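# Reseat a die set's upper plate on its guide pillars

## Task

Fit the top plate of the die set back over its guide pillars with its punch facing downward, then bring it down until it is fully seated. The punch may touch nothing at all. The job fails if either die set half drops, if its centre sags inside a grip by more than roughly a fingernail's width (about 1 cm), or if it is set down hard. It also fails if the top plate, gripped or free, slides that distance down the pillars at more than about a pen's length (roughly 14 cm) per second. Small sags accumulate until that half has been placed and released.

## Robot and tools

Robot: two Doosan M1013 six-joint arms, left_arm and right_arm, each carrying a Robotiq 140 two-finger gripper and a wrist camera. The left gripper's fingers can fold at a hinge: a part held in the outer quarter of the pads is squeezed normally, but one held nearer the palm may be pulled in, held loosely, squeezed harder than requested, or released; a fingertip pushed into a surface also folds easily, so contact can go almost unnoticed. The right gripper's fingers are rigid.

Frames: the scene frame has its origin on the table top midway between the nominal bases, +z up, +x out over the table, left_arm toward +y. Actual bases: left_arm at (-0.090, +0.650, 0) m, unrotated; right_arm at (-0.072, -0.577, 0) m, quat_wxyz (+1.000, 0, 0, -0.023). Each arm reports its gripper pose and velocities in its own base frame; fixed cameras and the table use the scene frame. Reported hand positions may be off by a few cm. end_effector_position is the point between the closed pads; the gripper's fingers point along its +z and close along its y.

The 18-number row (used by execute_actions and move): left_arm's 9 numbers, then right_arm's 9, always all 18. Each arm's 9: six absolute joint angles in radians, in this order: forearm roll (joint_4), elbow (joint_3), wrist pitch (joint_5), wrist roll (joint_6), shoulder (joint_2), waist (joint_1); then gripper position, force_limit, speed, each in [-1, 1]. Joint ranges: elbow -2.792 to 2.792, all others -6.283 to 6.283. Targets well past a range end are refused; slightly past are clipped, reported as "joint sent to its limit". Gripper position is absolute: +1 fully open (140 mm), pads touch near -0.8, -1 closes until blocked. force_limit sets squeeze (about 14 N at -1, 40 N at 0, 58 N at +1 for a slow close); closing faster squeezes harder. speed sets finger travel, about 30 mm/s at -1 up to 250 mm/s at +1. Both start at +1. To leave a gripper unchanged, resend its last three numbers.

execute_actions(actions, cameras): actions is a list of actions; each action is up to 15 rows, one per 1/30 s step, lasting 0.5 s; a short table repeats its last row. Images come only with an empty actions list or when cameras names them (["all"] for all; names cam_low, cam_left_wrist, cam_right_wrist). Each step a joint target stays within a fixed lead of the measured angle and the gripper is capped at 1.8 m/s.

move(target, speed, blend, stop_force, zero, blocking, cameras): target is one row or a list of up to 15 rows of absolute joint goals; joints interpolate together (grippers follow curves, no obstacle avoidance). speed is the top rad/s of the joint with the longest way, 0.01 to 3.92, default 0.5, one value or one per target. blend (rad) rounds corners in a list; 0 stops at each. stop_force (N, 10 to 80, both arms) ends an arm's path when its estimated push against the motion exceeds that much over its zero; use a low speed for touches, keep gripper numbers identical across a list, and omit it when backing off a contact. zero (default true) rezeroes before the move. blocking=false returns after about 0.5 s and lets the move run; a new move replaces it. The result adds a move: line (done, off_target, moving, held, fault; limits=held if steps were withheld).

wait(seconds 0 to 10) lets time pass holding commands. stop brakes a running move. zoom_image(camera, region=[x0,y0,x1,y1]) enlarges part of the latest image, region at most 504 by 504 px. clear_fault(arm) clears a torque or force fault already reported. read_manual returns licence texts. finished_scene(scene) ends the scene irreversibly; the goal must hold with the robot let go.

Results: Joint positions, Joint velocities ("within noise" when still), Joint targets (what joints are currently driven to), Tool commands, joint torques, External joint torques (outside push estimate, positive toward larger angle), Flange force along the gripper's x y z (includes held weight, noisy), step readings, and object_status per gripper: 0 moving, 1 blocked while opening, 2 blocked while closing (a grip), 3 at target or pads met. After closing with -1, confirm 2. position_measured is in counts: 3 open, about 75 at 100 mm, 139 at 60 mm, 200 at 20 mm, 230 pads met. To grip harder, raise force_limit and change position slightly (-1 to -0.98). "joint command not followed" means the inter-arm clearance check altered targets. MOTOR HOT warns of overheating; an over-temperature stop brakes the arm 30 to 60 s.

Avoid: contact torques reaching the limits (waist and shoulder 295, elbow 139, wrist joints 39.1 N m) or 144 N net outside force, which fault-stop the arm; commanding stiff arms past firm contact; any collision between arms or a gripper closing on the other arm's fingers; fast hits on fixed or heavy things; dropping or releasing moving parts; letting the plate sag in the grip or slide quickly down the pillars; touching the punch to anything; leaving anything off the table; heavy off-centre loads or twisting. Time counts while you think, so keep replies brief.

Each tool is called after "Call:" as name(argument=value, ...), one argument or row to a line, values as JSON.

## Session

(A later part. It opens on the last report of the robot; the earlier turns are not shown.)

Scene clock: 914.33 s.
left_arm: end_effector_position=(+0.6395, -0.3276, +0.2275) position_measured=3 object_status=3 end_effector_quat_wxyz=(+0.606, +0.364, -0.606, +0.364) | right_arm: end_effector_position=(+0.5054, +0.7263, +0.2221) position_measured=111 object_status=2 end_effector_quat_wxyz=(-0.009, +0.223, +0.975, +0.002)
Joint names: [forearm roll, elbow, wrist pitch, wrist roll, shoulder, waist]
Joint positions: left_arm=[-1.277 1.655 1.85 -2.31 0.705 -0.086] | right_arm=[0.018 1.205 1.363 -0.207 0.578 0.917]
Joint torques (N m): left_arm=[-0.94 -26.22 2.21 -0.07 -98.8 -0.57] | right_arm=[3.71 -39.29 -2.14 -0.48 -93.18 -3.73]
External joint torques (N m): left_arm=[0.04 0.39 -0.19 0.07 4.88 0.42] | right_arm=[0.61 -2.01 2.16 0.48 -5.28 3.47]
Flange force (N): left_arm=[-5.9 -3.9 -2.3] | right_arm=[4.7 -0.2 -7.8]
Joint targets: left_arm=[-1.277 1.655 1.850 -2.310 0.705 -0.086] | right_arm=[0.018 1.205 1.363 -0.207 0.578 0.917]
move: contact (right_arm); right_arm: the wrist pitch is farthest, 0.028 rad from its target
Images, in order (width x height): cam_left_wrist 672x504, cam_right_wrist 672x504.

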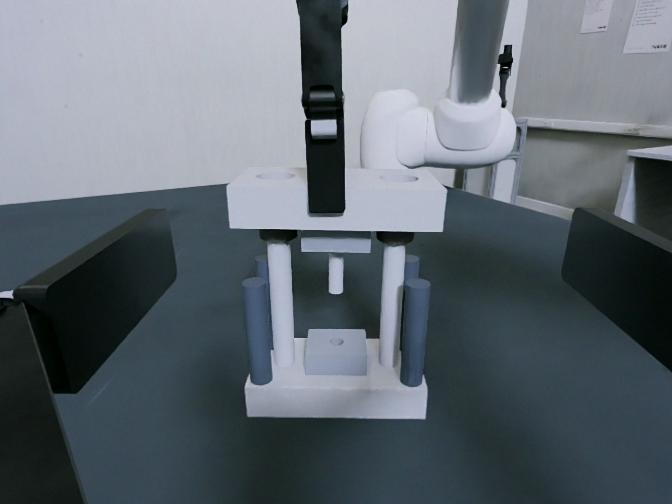

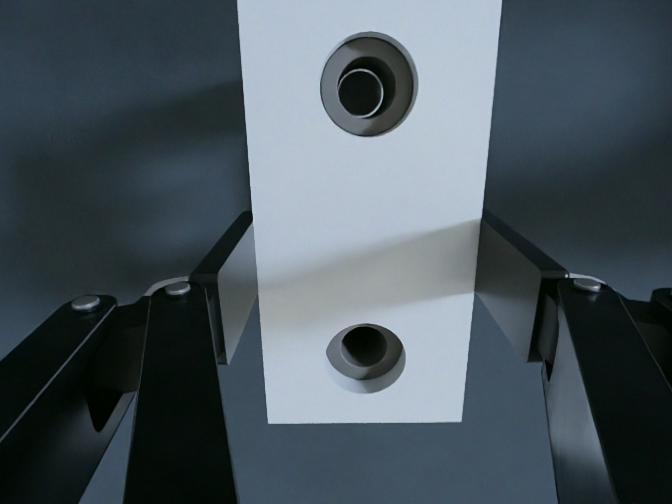

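Call:
move(
  target=[-1.2773,1.6554,1.8500,-2.3103,0.7054,-0.086,1,1,-1,0.0355,1.1976,1.3740,-0.2139,0.5770,0.9106,-1,1,-1],
  speed=0.03,
  cameras=["cam_left_wrist","cam_right_wrist"],
)

Call:
zoom_image(
  camera="cam_left_wrist",
  region=[220, 180, 450, 310],
)

Call:
zoom_image(
  camera="cam_right_wrist",
  region=[310, 20, 430, 150],
)

Call:
move(
  target=[-1.2773,1.6554,1.8500,-2.3103,0.7054,-0.086,1,1,-1,0.0355,1.2240,1.3396,-0.2139,0.5850,0.9106,-1,1,-1],
  speed=0.03,
  stop_force=20,
  cameras=["cam_left_wrist","cam_right_wrist"],
)

Call:
zoom_image(
  camera="cam_left_wrist",
  region=[220, 180, 450, 310],
)

Call:
zoom_image(
  camera="cam_right_wrist",
  region=[310, 20, 430, 150],
)

Scene clock: 970.63 s.
left_arm: end_effector_position=(+0.6395, -0.3276, +0.2275) position_measured=3 object_status=3 end_effector_quat_wxyz=(+0.606, +0.364, -0.606, +0.364) | right_arm: end_effector_position=(+0.5054, +0.7260, +0.2267) position_measured=111 object_status=2 end_effector_quat_wxyz=(-0.017, +0.225, +0.974, +0.004)
Joint names: [forearm roll, elbow, wrist pitch, wrist roll, shoulder, waist]
Joint positions: left_arm=[-1.277 1.655 1.85 -2.31 0.705 -0.086] | right_arm=[0.036 1.198 1.374 -0.214 0.577 0.911]
Joint torques (N m): left_arm=[-0.99 -26.27 2.24 -0.08 -98.61 -0.61] | right_arm=[4.26 -49.71 0.14 -0.29 -115.2 -1.13]
External joint torques (N m): left_arm=[0.08 0.55 -0.22 0.08 5.21 0.24] | right_arm=[0.09 8.45 -0.12 0.29 17.31 0.22]
Flange force (N): left_arm=[-6.3 -4.0 -2.1] | right_arm=[-1.0 6.1 16.9]
Joint targets: left_arm=[-1.277 1.655 1.850 -2.310 0.705 -0.086] | right_arm=[0.036 1.198 1.374 -0.214 0.577 0.911]
move: done
Images, in order (width x height): cam_left_wrist 672x504, cam_right_wrist 672x504.

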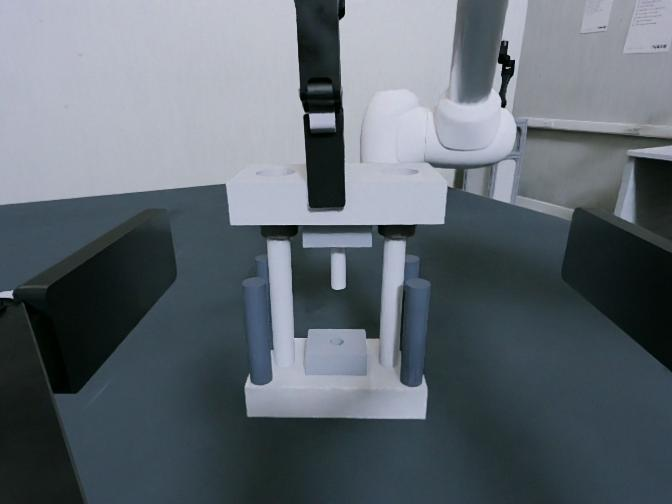

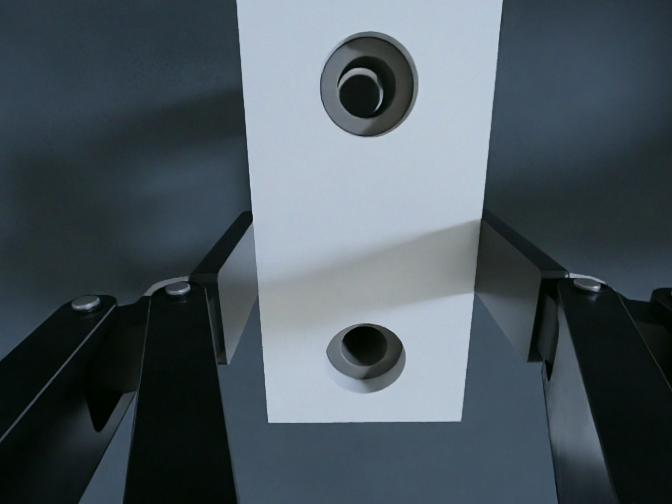

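Scaled by 2.191 from the camera's 672x504 image, which has a finer 960x720 frame.

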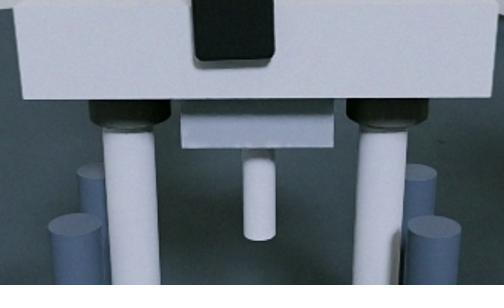

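Scaled by 3.877 from the camera's 672x504 image, which has a finer 960x720 frame.

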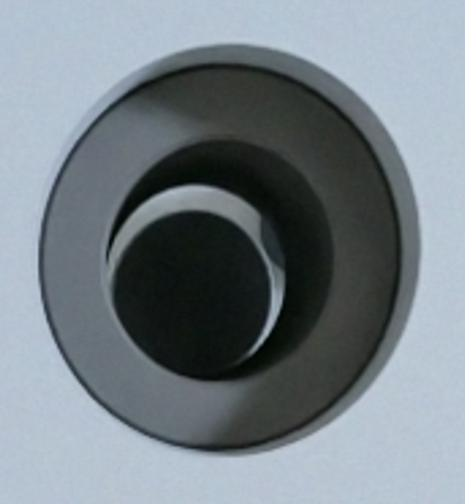

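Scene clock: 971.47 s.
left_arm: end_effector_position=(+0.6395, -0.3276, +0.2275) position_measured=3 object_status=3 end_effector_quat_wxyz=(+0.606, +0.364, -0.606, +0.364) | right_arm: end_effector_position=(+0.5054, +0.7260, +0.2219) position_measured=111 object_status=2 end_effector_quat_wxyz=(-0.017, +0.225, +0.974, +0.004)
Joint names: [forearm roll, elbow, wrist pitch, wrist roll, shoulder, waist]
Joint positions: left_arm=[-1.277 1.655 1.85 -2.31 0.705 -0.086] | right_arm=[0.036 1.204 1.366 -0.214 0.579 0.911]
Joint torques (N m): left_arm=[-0.97 -26.15 2.23 -0.06 -98.77 -0.46] | right_arm=[2.56 -35.23 -0.51 -0.31 -89.71 -7.25]
External joint torques (N m): left_arm=[0.09 0.37 -0.21 0.06 5.05 0.61] | right_arm=[1.79 -5.8 0.53 0.31 -8.02 7.15]
Flange force (N): left_arm=[-6.1 -4.0 -2.7] | right_arm=[8.1 4.6 -10.7]
Joint targets: left_arm=[-1.277 1.655 1.850 -2.310 0.705 -0.086] | right_arm=[0.036 1.204 1.366 -0.214 0.579 0.911]
move: contact (right_arm); right_arm: the wrist pitch is farthest, 0.026 rad from its target
Images, in order (width x height): cam_left_wrist 672x504, cam_right_wrist 672x504.

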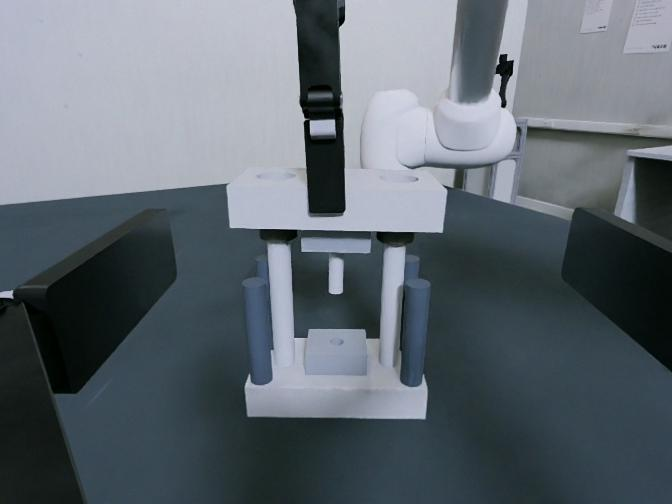

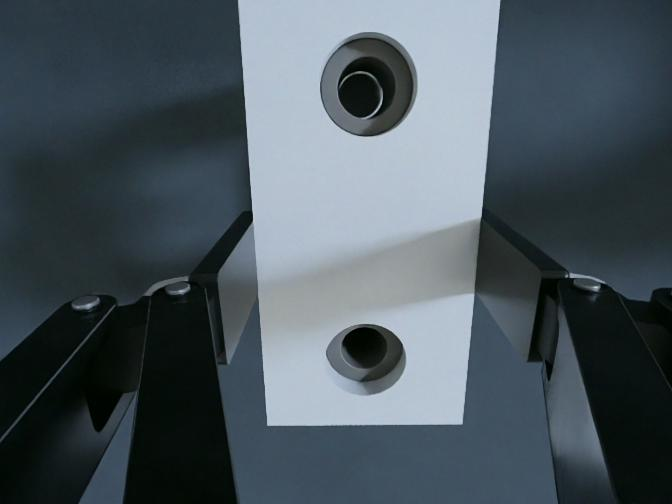

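Scaled by 2.191 from the camera's 672x504 image, which has a finer 960x720 frame.

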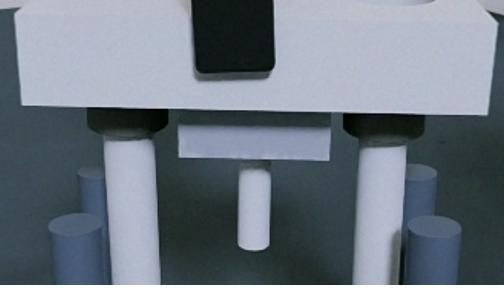

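Scaled by 3.877 from the camera's 672x504 image, which has a finer 960x720 frame.

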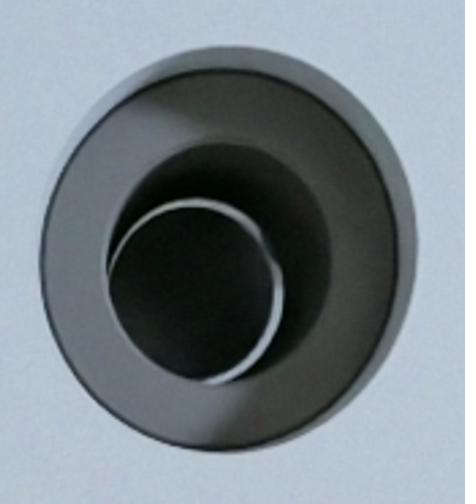

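Call:
move(
  target=[-1.2773,1.6554,1.8500,-2.3103,0.7054,-0.086,1,1,-1,0.0565,1.1933,1.3803,-0.2270,0.5794,0.9018,-1,1,-1],
  speed=0.03,
  cameras=["cam_left_wrist","cam_right_wrist"],
)

Call:
zoom_image(
  camera="cam_left_wrist",
  region=[220, 180, 450, 310],
)

Call:
zoom_image(
  camera="cam_right_wrist",
  region=[310, 20, 430, 150],
)

Scene clock: 1005.13 s.
left_arm: end_effector_position=(+0.6395, -0.3276, +0.2275) position_measured=3 object_status=3 end_effector_quat_wxyz=(+0.606, +0.364, -0.606, +0.364) | right_arm: end_effector_position=(+0.5064, +0.7258, +0.2272) position_measured=111 object_status=2 end_effector_quat_wxyz=(-0.027, +0.224, +0.974, +0.007)
Joint names: [forearm roll, elbow, wrist pitch, wrist roll, shoulder, waist]
Joint positions: left_arm=[-1.277 1.655 1.85 -2.31 0.705 -0.086] | right_arm=[0.057 1.193 1.38 -0.227 0.579 0.902]
Joint torques (N m): left_arm=[-0.95 -26.26 2.23 -0.06 -99 -0.68] | right_arm=[4.47 -50.05 0.14 -0.26 -115.67 -1.19]
External joint torques (N m): left_arm=[0.07 0.67 -0.22 0.06 6.06 0.63] | right_arm=[-0.01 8.46 -0.1 0.26 16.43 1.34]
Flange force (N): left_arm=[-7.3 -4.4 -2.9] | right_arm=[0.0 4.9 16.6]
Joint targets: left_arm=[-1.277 1.655 1.850 -2.310 0.705 -0.086] | right_arm=[0.056 1.193 1.380 -0.227 0.579 0.902]
move: done
Images, in order (width x height): cam_left_wrist 672x504, cam_right_wrist 672x504.

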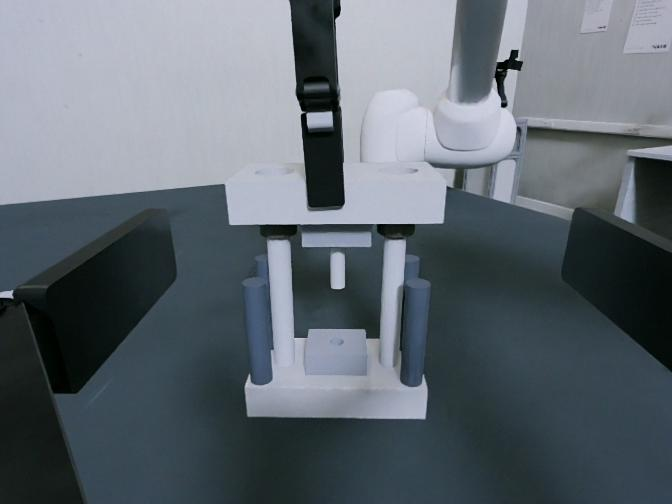

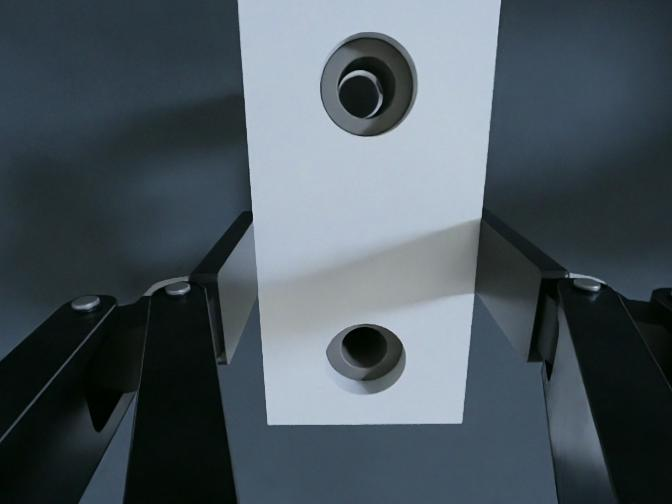

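Scaled by 2.191 from the camera's 672x504 image, which has a finer 960x720 frame.

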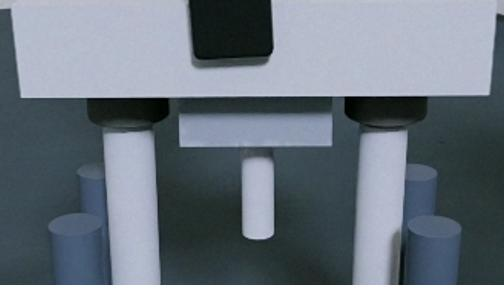

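Scaled by 3.877 from the camera's 672x504 image, which has a finer 960x720 frame.

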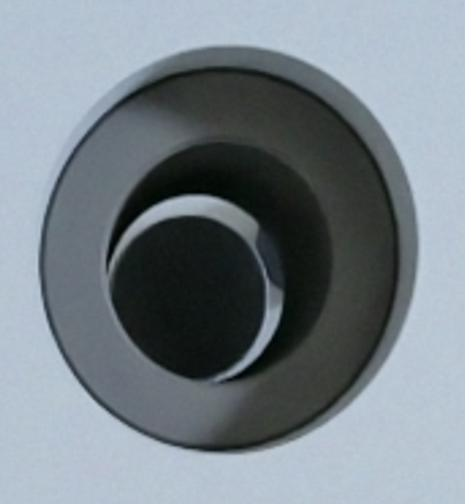

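Call:
move(
  target=[-1.2773,1.6554,1.8500,-2.3103,0.7054,-0.086,1,1,-1,0.0565,1.2197,1.3460,-0.2270,0.5874,0.9018,-1,1,-1],
  speed=0.03,
  stop_force=14,
  cameras=["cam_left_wrist","cam_right_wrist"],
)

Call:
zoom_image(
  camera="cam_left_wrist",
  region=[220, 180, 450, 310],
)

Call:
zoom_image(
  camera="cam_right_wrist",
  region=[310, 20, 430, 150],
)

Scene clock: 1053.17 s.
left_arm: end_effector_position=(+0.6395, -0.3276, +0.2275) position_measured=3 object_status=3 end_effector_quat_wxyz=(+0.606, +0.364, -0.606, +0.364) | right_arm: end_effector_position=(+0.5064, +0.7258, +0.2228) position_measured=111 object_status=2 end_effector_quat_wxyz=(-0.027, +0.225, +0.974, +0.007)
Joint names: [forearm roll, elbow, wrist pitch, wrist roll, shoulder, waist]
Joint positions: left_arm=[-1.277 1.655 1.85 -2.31 0.705 -0.086] | right_arm=[0.056 1.199 1.373 -0.227 0.581 0.902]
Joint torques (N m): left_arm=[-0.96 -26.22 2.23 -0.06 -98.97 -0.44] | right_arm=[4.91 -39.39 -2.52 -0.62 -92.19 -1.3]
External joint torques (N m): left_arm=[0.07 0.46 -0.21 0.06 5.35 0.49] | right_arm=[-0.48 -1.92 2.56 0.62 -6.51 1.42]
Flange force (N): left_arm=[-6.4 -4.2 -2.6] | right_arm=[3.1 -2.5 -8.7]
Joint targets: left_arm=[-1.277 1.655 1.850 -2.310 0.705 -0.086] | right_arm=[0.056 1.199 1.373 -0.227 0.581 0.902]
move: contact (right_arm); right_arm: the wrist pitch is farthest, 0.027 rad from its target
Images, in order (width x height): cam_left_wrist 672x504, cam_right_wrist 672x504.

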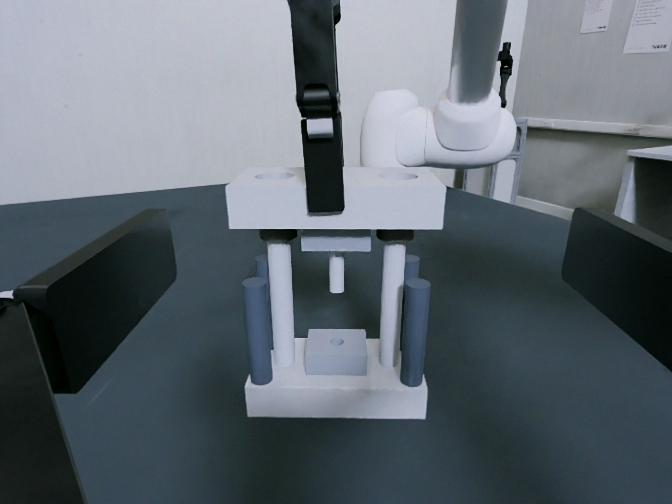

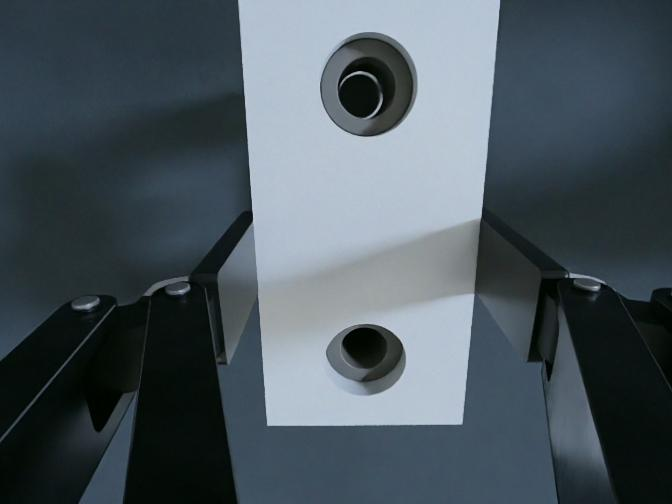

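Scaled by 2.191 from the camera's 672x504 image, which has a finer 960x720 frame.

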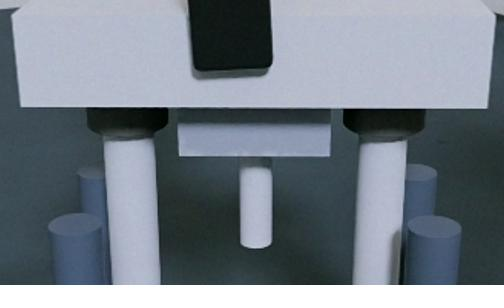

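Scaled by 3.877 from the camera's 672x504 image, which has a finer 960x720 frame.

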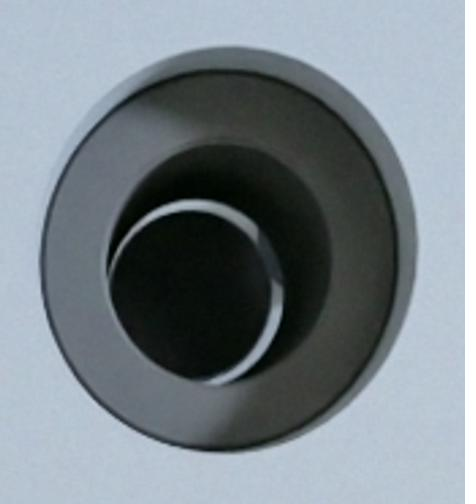

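Call:
move(
  target=[-1.2773,1.6554,1.8500,-2.3103,0.7054,-0.086,1,1,-1,0.0565,1.1954,1.3784,-0.2231,0.5792,0.9017,-1,1,-1],
  speed=0.03,
  cameras=[],
)

Call:
move(
  target=[-1.2773,1.6554,1.8500,-2.3103,0.7054,-0.086,1,1,-1,0.0565,1.2210,1.3450,-0.2231,0.5870,0.9017,-1,1,-1],
  speed=0.03,
  stop_force=14,
  cameras=["cam_left_wrist","cam_right_wrist"],
)

Call:
zoom_image(
  camera="cam_left_wrist",
  region=[220, 180, 450, 310],
)

Call:
zoom_image(
  camera="cam_right_wrist",
  region=[310, 20, 430, 150],
)

Scene clock: 1073.77 s.
left_arm: end_effector_position=(+0.6395, -0.3276, +0.2275) position_measured=3 object_status=3 end_effector_quat_wxyz=(+0.606, +0.364, -0.606, +0.364) | right_arm: end_effector_position=(+0.5062, +0.7255, +0.2262) position_measured=111 object_status=2 end_effector_quat_wxyz=(-0.027, +0.226, +0.974, +0.007)
Joint names: [forearm roll, elbow, wrist pitch, wrist roll, shoulder, waist]
Joint positions: left_arm=[-1.277 1.655 1.85 -2.31 0.705 -0.086] | right_arm=[0.056 1.195 1.378 -0.223 0.579 0.902]
Joint torques (N m): left_arm=[-0.96 -26.2 2.2 -0.03 -98.89 -0.45] | right_arm=[4.42 -49.4 0.1 -0.26 -114.7 -0.46]
External joint torques (N m): left_arm=[0.05 0.65 -0.2 0.03 6.22 -0.06] | right_arm=[0.01 8.14 -0.05 0.26 16.23 0.68]
Flange force (N): left_arm=[-7.4 -5.0 -2.2] | right_arm=[-0.7 5.3 16.0]
Joint targets: left_arm=[-1.277 1.655 1.850 -2.310 0.705 -0.086] | right_arm=[0.056 1.195 1.378 -0.223 0.579 0.902]
move: done
No camera images: "cameras" was empty.

Scene clock: 1074.53 s.
left_arm: end_effector_position=(+0.6395, -0.3276, +0.2275) position_measured=3 object_status=3 end_effector_quat_wxyz=(+0.606, +0.364, -0.606, +0.364) | right_arm: end_effector_position=(+0.5064, +0.7256, +0.2228) position_measured=111 object_status=2 end_effector_quat_wxyz=(-0.027, +0.227, +0.974, +0.007)
Joint names: [forearm roll, elbow, wrist pitch, wrist roll, shoulder, waist]
Joint positions: left_arm=[-1.277 1.655 1.85 -2.31 0.705 -0.086] | right_arm=[0.057 1.2 1.372 -0.223 0.58 0.902]
Joint torques (N m): left_arm=[-0.94 -26.25 2.24 -0.05 -98.78 -0.5] | right_arm=[3.87 -35.42 0.33 -0.25 -91.93 -3.19]
External joint torques (N m): left_arm=[0.03 0.64 -0.23 0.05 5.86 -0.14] | right_arm=[0.55 -5.8 -0.3 0.25 -6.47 2.98]
Flange force (N): left_arm=[-7.0 -4.7 -1.9] | right_arm=[3.3 5.4 -8.9]
Joint targets: left_arm=[-1.277 1.655 1.850 -2.310 0.705 -0.086] | right_arm=[0.057 1.200 1.372 -0.223 0.580 0.902]
move: contact (right_arm); right_arm: the wrist pitch is farthest, 0.027 rad from its target
Images, in order (width x height): cam_left_wrist 672x504, cam_right_wrist 672x504.

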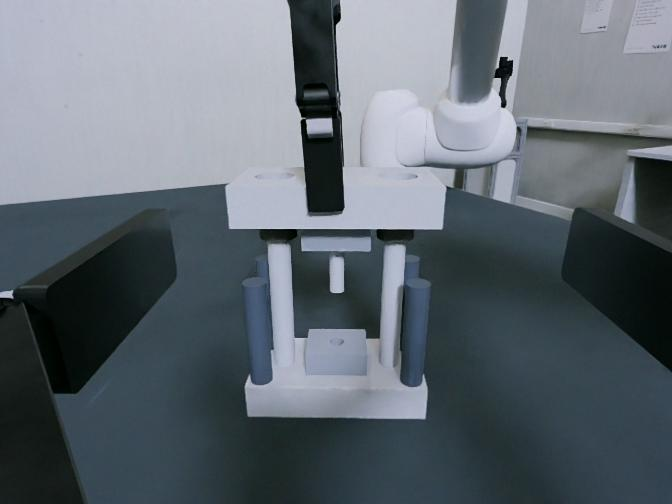

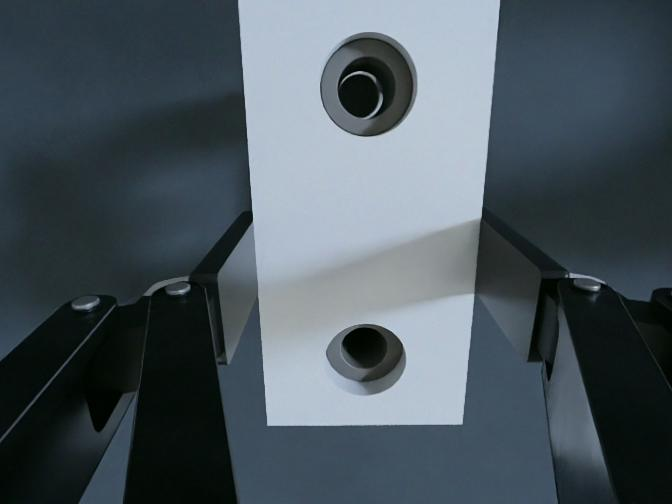

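Scaled by 2.191 from the camera's 672x504 image, which has a finer 960x720 frame.

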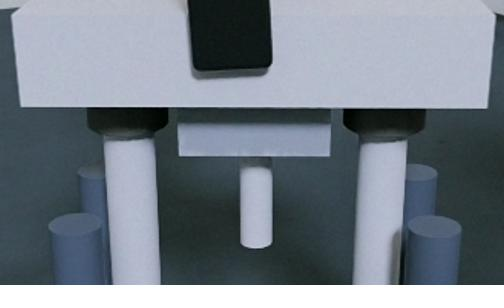

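Scaled by 3.877 from the camera's 672x504 image, which has a finer 960x720 frame.

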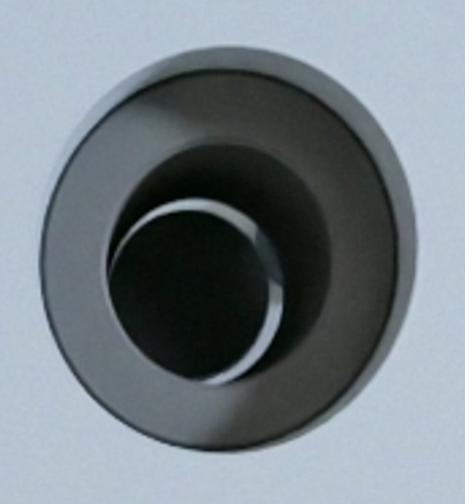

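Call:
move(
  target=[-1.2773,1.6554,1.8500,-2.3103,0.7054,-0.086,1,1,-1,0.0565,1.1954,1.3784,-0.2225,0.5792,0.9023,-1,1,-1],
  speed=0.03,
  cameras=[],
)

Call:
move(
  target=[-1.2773,1.6554,1.8500,-2.3103,0.7054,-0.086,1,1,-1,0.0565,1.2210,1.3450,-0.2225,0.5870,0.9023,-1,1,-1],
  speed=0.03,
  stop_force=18,
  cameras=["cam_left_wrist","cam_right_wrist"],
)

Call:
zoom_image(
  camera="cam_left_wrist",
  region=[220, 180, 450, 310],
)

Call:
zoom_image(
  camera="cam_right_wrist",
  region=[310, 20, 430, 150],
)

Scene clock: 1091.07 s.
left_arm: end_effector_position=(+0.6395, -0.3276, +0.2275) position_measured=3 object_status=3 end_effector_quat_wxyz=(+0.606, +0.364, -0.606, +0.364) | right_arm: end_effector_position=(+0.5058, +0.7258, +0.2262) position_measured=111 object_status=2 end_effector_quat_wxyz=(-0.027, +0.226, +0.974, +0.007)
Joint names: [forearm roll, elbow, wrist pitch, wrist roll, shoulder, waist]
Joint positions: left_arm=[-1.277 1.655 1.85 -2.31 0.705 -0.086] | right_arm=[0.056 1.195 1.378 -0.222 0.579 0.902]
Joint torques (N m): left_arm=[-0.96 -26.25 2.22 -0.04 -98.61 -0.22] | right_arm=[4.31 -49.79 0.16 -0.28 -114.01 -0.98]
External joint torques (N m): left_arm=[0.08 0.54 -0.2 0.04 5.19 0.27] | right_arm=[0.11 8.49 -0.12 0.28 15.55 0.91]
Flange force (N): left_arm=[-6.2 -4.0 -2.2] | right_arm=[-0.1 3.2 16.3]
Joint targets: left_arm=[-1.277 1.655 1.850 -2.310 0.705 -0.086] | right_arm=[0.056 1.195 1.378 -0.223 0.579 0.902]
move: done
No camera images: "cameras" was empty.

Scene clock: 1091.83 s.
left_arm: end_effector_position=(+0.6395, -0.3276, +0.2275) position_measured=3 object_status=3 end_effector_quat_wxyz=(+0.606, +0.364, -0.606, +0.364) | right_arm: end_effector_position=(+0.5058, +0.7259, +0.2225) position_measured=111 object_status=2 end_effector_quat_wxyz=(-0.027, +0.227, +0.974, +0.007)
Joint names: [forearm roll, elbow, wrist pitch, wrist roll, shoulder, waist]
Joint positions: left_arm=[-1.277 1.655 1.85 -2.31 0.705 -0.086] | right_arm=[0.056 1.2 1.372 -0.222 0.58 0.902]
Joint torques (N m): left_arm=[-0.94 -26.16 2.22 -0.07 -98.99 -0.58] | right_arm=[3.43 -38.96 -2.04 -0.44 -92.65 -5.03]
External joint torques (N m): left_arm=[0.06 0.38 -0.2 0.07 5.2 0.72] | right_arm=[1 -2.4 2.08 0.44 -5.97 4.87]
Flange force (N): left_arm=[-6.3 -4.1 -2.9] | right_arm=[6.4 -0.1 -8.1]
Joint targets: left_arm=[-1.277 1.655 1.850 -2.310 0.705 -0.086] | right_arm=[0.056 1.200 1.372 -0.222 0.580 0.902]
move: contact (right_arm); right_arm: the wrist pitch is farthest, 0.027 rad from its target
Images, in order (width x height): cam_left_wrist 672x504, cam_right_wrist 672x504.

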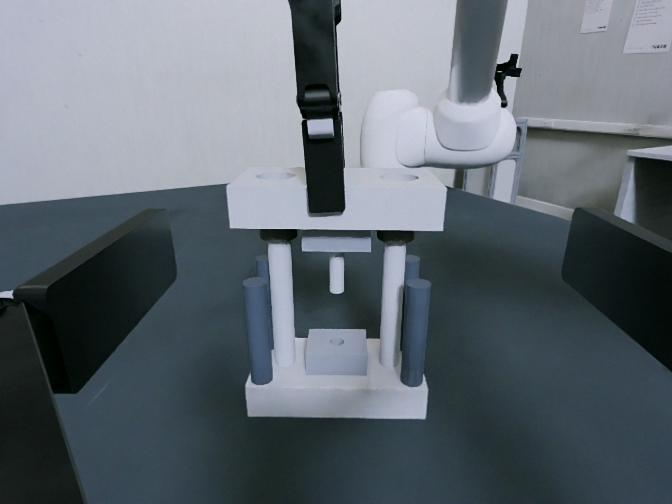

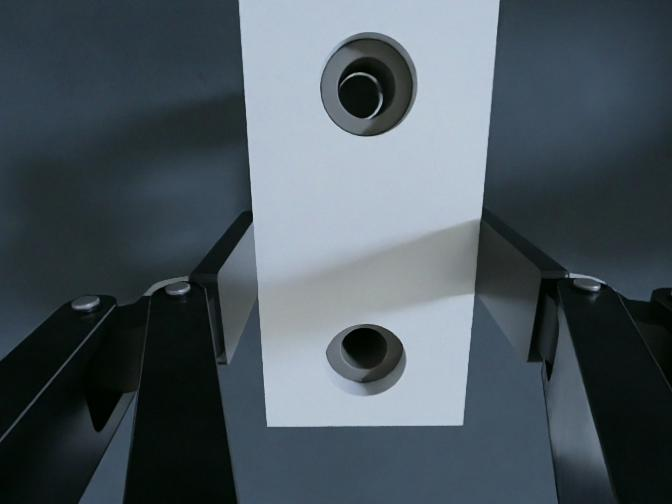

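Scaled by 2.191 from the camera's 672x504 image, which has a finer 960x720 frame.

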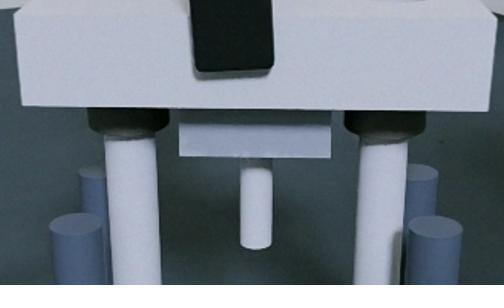

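Scaled by 3.877 from the camera's 672x504 image, which has a finer 960x720 frame.

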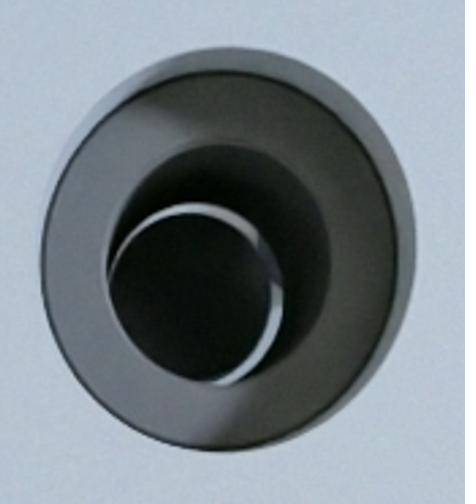

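Call:
move(
  target=[-1.2773,1.6554,1.8500,-2.3103,0.7054,-0.086,1,1,-1,0.065,1.1937,1.3815,-0.2237,0.5797,0.8999,-1,1,-1],
  speed=0.03,
  cameras=[],
)

Call:
move(
  target=[-1.2773,1.6554,1.8500,-2.3103,0.7054,-0.086,1,1,-1,0.065,1.2197,1.3476,-0.2237,0.5876,0.8999,-1,1,-1],
  speed=0.03,
  stop_force=15,
  cameras=["cam_left_wrist","cam_right_wrist"],
)

Call:
zoom_image(
  camera="cam_left_wrist",
  region=[220, 180, 450, 310],
)

Call:
zoom_image(
  camera="cam_right_wrist",
  region=[310, 20, 430, 150],
)

Scene clock: 1150.93 s.
left_arm: end_effector_position=(+0.6395, -0.3276, +0.2275) position_measured=3 object_status=3 end_effector_quat_wxyz=(+0.606, +0.364, -0.606, +0.364) | right_arm: end_effector_position=(+0.5053, +0.7262, +0.2269) position_measured=111 object_status=2 end_effector_quat_wxyz=(-0.032, +0.228, +0.973, +0.008)
Joint names: [forearm roll, elbow, wrist pitch, wrist roll, shoulder, waist]
Joint positions: left_arm=[-1.277 1.655 1.85 -2.31 0.705 -0.086] | right_arm=[0.065 1.194 1.381 -0.224 0.58 0.9]
Joint torques (N m): left_arm=[-0.97 -26.26 2.21 -0.07 -98.5 -0.59] | right_arm=[4.48 -49.8 0.21 -0.3 -114.7 -0.53]
External joint torques (N m): left_arm=[0.08 0.52 -0.19 0.07 4.95 0.4] | right_arm=[-0.04 8.49 -0.16 0.3 16.31 0.37]
Flange force (N): left_arm=[-6.0 -3.7 -2.2] | right_arm=[-1.0 4.3 16.6]
Joint targets: left_arm=[-1.277 1.655 1.850 -2.310 0.705 -0.086] | right_arm=[0.065 1.194 1.381 -0.224 0.580 0.900]
move: done
No camera images: "cameras" was empty.

Scene clock: 1151.67 s.
left_arm: end_effector_position=(+0.6395, -0.3276, +0.2275) position_measured=3 object_status=3 end_effector_quat_wxyz=(+0.606, +0.364, -0.606, +0.364) | right_arm: end_effector_position=(+0.5054, +0.7263, +0.2239) position_measured=111 object_status=2 end_effector_quat_wxyz=(-0.031, +0.228, +0.973, +0.008)
Joint names: [forearm roll, elbow, wrist pitch, wrist roll, shoulder, waist]
Joint positions: left_arm=[-1.277 1.655 1.85 -2.31 0.705 -0.086] | right_arm=[0.065 1.198 1.376 -0.224 0.581 0.9]
Joint torques (N m): left_arm=[-0.96 -26.25 2.2 -0.05 -98.69 -0.76] | right_arm=[4.82 -41.79 0.16 -0.24 -101.41 -0.8]
External joint torques (N m): left_arm=[0.08 0.52 -0.18 0.05 5.19 0.8] | right_arm=[-0.39 0.64 -0.12 0.24 3.4 0.79]
Flange force (N): left_arm=[-6.2 -3.8 -2.8] | right_arm=[0.3 4.1 2.2]
Joint targets: left_arm=[-1.277 1.655 1.850 -2.310 0.705 -0.086] | right_arm=[0.065 1.198 1.376 -0.224 0.581 0.900]
move: contact (right_arm); right_arm: the wrist pitch is farthest, 0.028 rad from its target
Images, in order (width x height): cam_left_wrist 672x504, cam_right_wrist 672x504.

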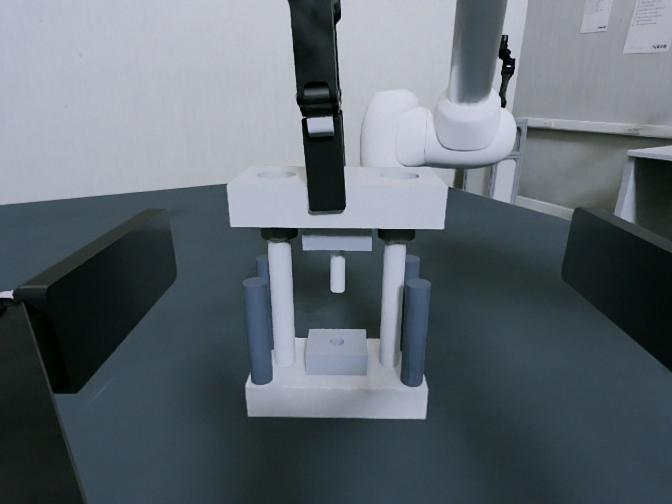

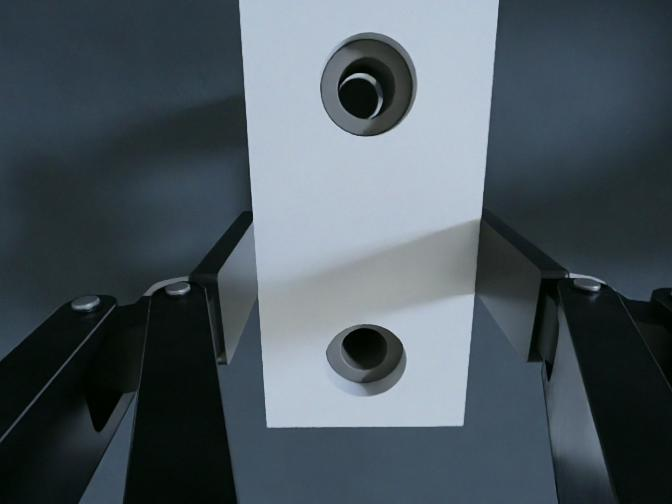

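Scaled by 2.191 from the camera's 672x504 image, which has a finer 960x720 frame.

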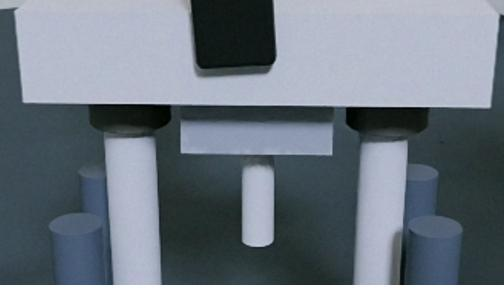

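Scaled by 3.877 from the camera's 672x504 image, which has a finer 960x720 frame.

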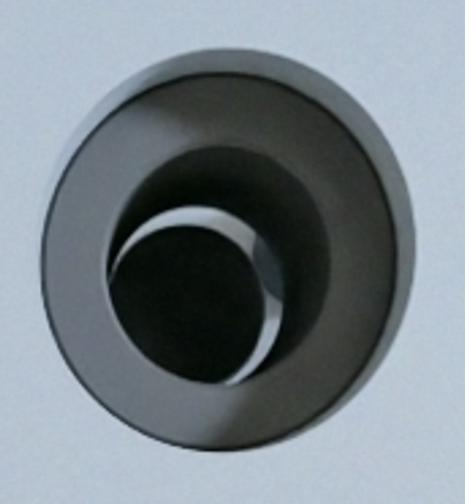

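Call:
move(
  target=[-1.2773,1.6554,1.8500,-2.3103,0.7054,-0.086,1,1,-1,0.074,1.1916,1.3843,-0.2298,0.5810,0.8957,-1,1,-1],
  speed=0.03,
  cameras=["cam_left_wrist","cam_low"],
)

Call:
zoom_image(
  camera="cam_left_wrist",
  region=[220, 180, 450, 310],
)

Call:
zoom_image(
  camera="cam_low",
  region=[185, 170, 245, 280],
)

Call:
move(
  target=[-1.2773,1.6554,1.8500,-2.3103,0.7054,-0.086,1,1,-1,0.074,1.1993,1.3741,-0.2298,0.5835,0.8957,-1,1,-1],
  speed=0.02,
  stop_force=10,
  cameras=["cam_left_wrist","cam_right_wrist"],
)

Call:
zoom_image(
  camera="cam_left_wrist",
  region=[220, 180, 450, 310],
)

Call:
zoom_image(
  camera="cam_right_wrist",
  region=[310, 20, 430, 150],
)

Scene clock: 1220.03 s.
left_arm: end_effector_position=(+0.6395, -0.3276, +0.2275) position_measured=3 object_status=3 end_effector_quat_wxyz=(+0.606, +0.364, -0.606, +0.364) | right_arm: end_effector_position=(+0.5061, +0.7260, +0.2271) position_measured=111 object_status=2 end_effector_quat_wxyz=(-0.036, +0.228, +0.973, +0.009)
Joint names: [forearm roll, elbow, wrist pitch, wrist roll, shoulder, waist]
Joint positions: left_arm=[-1.277 1.655 1.85 -2.31 0.705 -0.086] | right_arm=[0.074 1.192 1.384 -0.23 0.581 0.896]
Joint torques (N m): left_arm=[-0.96 -26.26 2.23 -0.04 -98.9 -0.46] | right_arm=[4.55 -50.08 0.25 -0.33 -116.01 -0.83]
External joint torques (N m): left_arm=[0.07 0.54 -0.21 0.04 5.45 0.38] | right_arm=[-0.07 8.72 -0.21 0.33 17.38 0.94]
Flange force (N): left_arm=[-6.5 -4.2 -2.4] | right_arm=[-0.8 5.5 17.3]
Joint targets: left_arm=[-1.277 1.655 1.850 -2.310 0.705 -0.086] | right_arm=[0.074 1.192 1.384 -0.230 0.581 0.896]
move: done
Images, in order (width x height): cam_low 672x504, cam_left_wrist 672x504.

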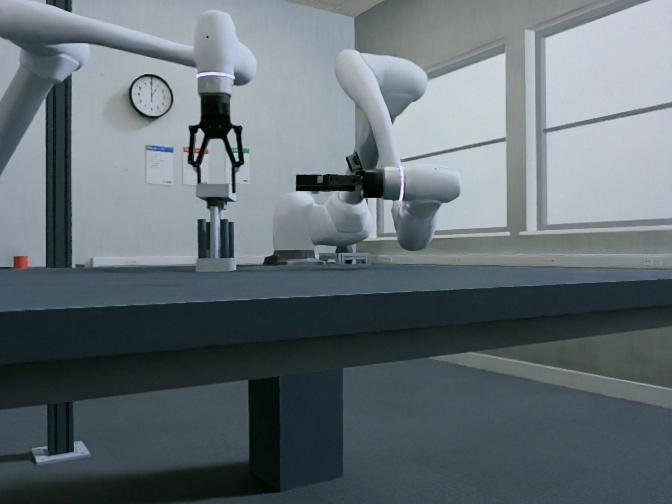

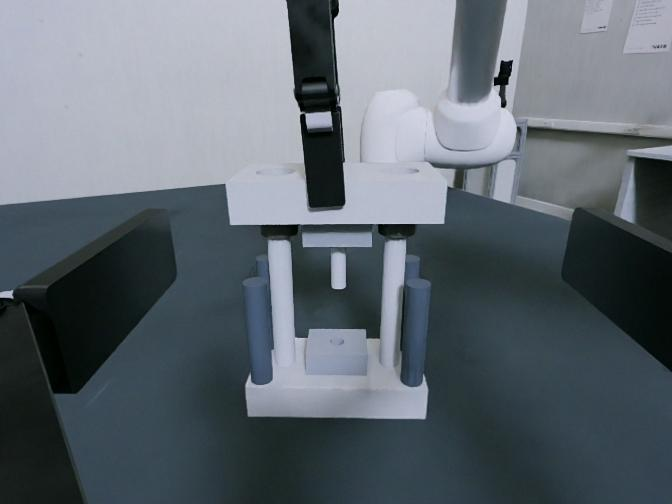

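Scaled by 2.191 from the camera's 672x504 image, which has a finer 960x720 frame.

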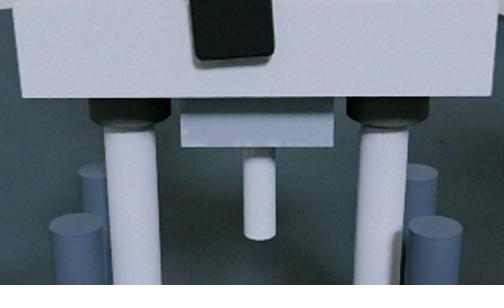

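Scaled by 4.582 from the camera's 672x504 image, which has a finer 960x720 frame.

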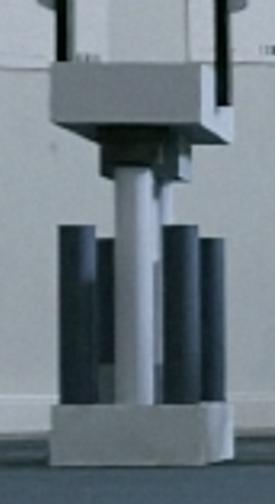

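Scene clock: 1220.93 s.
left_arm: end_effector_position=(+0.6395, -0.3276, +0.2275) position_measured=3 object_status=3 end_effector_quat_wxyz=(+0.606, +0.364, -0.606, +0.364) | right_arm: end_effector_position=(+0.5062, +0.7260, +0.2230) position_measured=111 object_status=2 end_effector_quat_wxyz=(-0.036, +0.228, +0.973, +0.009)
Joint names: [forearm roll, elbow, wrist pitch, wrist roll, shoulder, waist]
Joint positions: left_arm=[-1.277 1.655 1.85 -2.31 0.705 -0.086] | right_arm=[0.074 1.197 1.378 -0.23 0.583 0.896]
Joint torques (N m): left_arm=[-0.94 -26.36 2.21 -0.07 -98.89 -0.65] | right_arm=[6.03 -41.71 -1.67 -0.57 -98.22 1.69]
External joint torques (N m): left_arm=[0.06 0.77 -0.2 0.07 5.94 0.61] | right_arm=[-1.56 0.4 1.73 0.57 -0.61 -1.97]
Flange force (N): left_arm=[-7.2 -4.1 -2.7] | right_arm=[-1.5 -0.6 -2.7]
Joint targets: left_arm=[-1.277 1.655 1.850 -2.310 0.705 -0.086] | right_arm=[0.074 1.197 1.378 -0.230 0.583 0.896]
move: contact (right_arm)
Images, in order (width x height): cam_left_wrist 672x504, cam_right_wrist 672x504.

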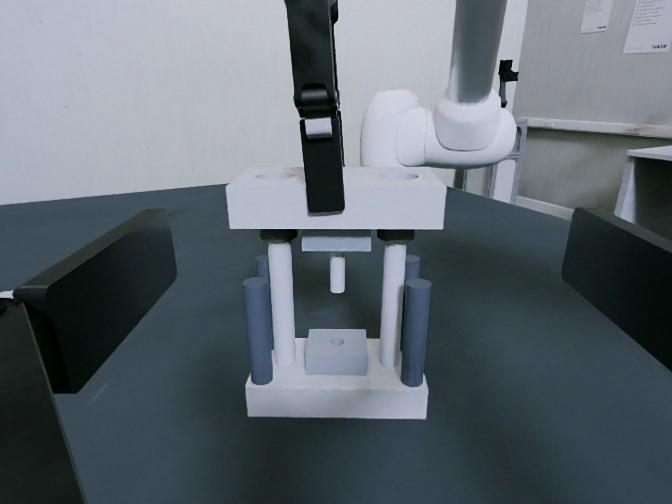

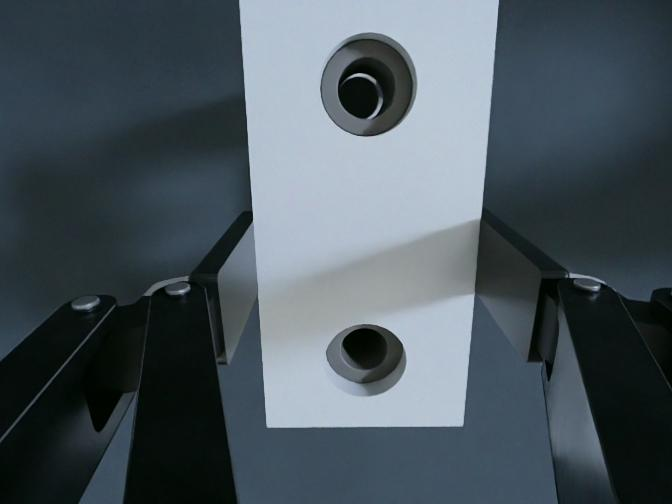

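Scaled by 2.191 from the camera's 672x504 image, which has a finer 960x720 frame.

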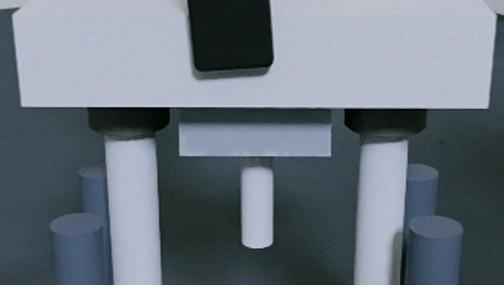

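Scaled by 3.877 from the camera's 672x504 image, which has a finer 960x720 frame.

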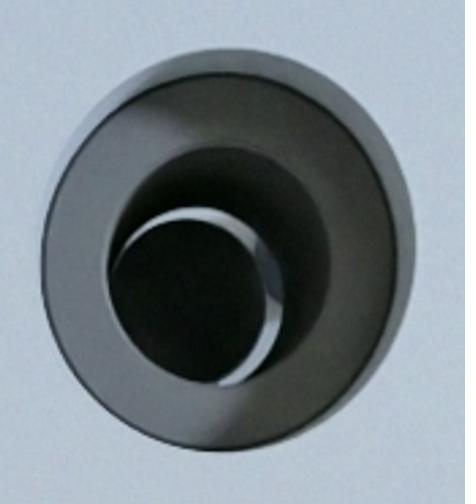

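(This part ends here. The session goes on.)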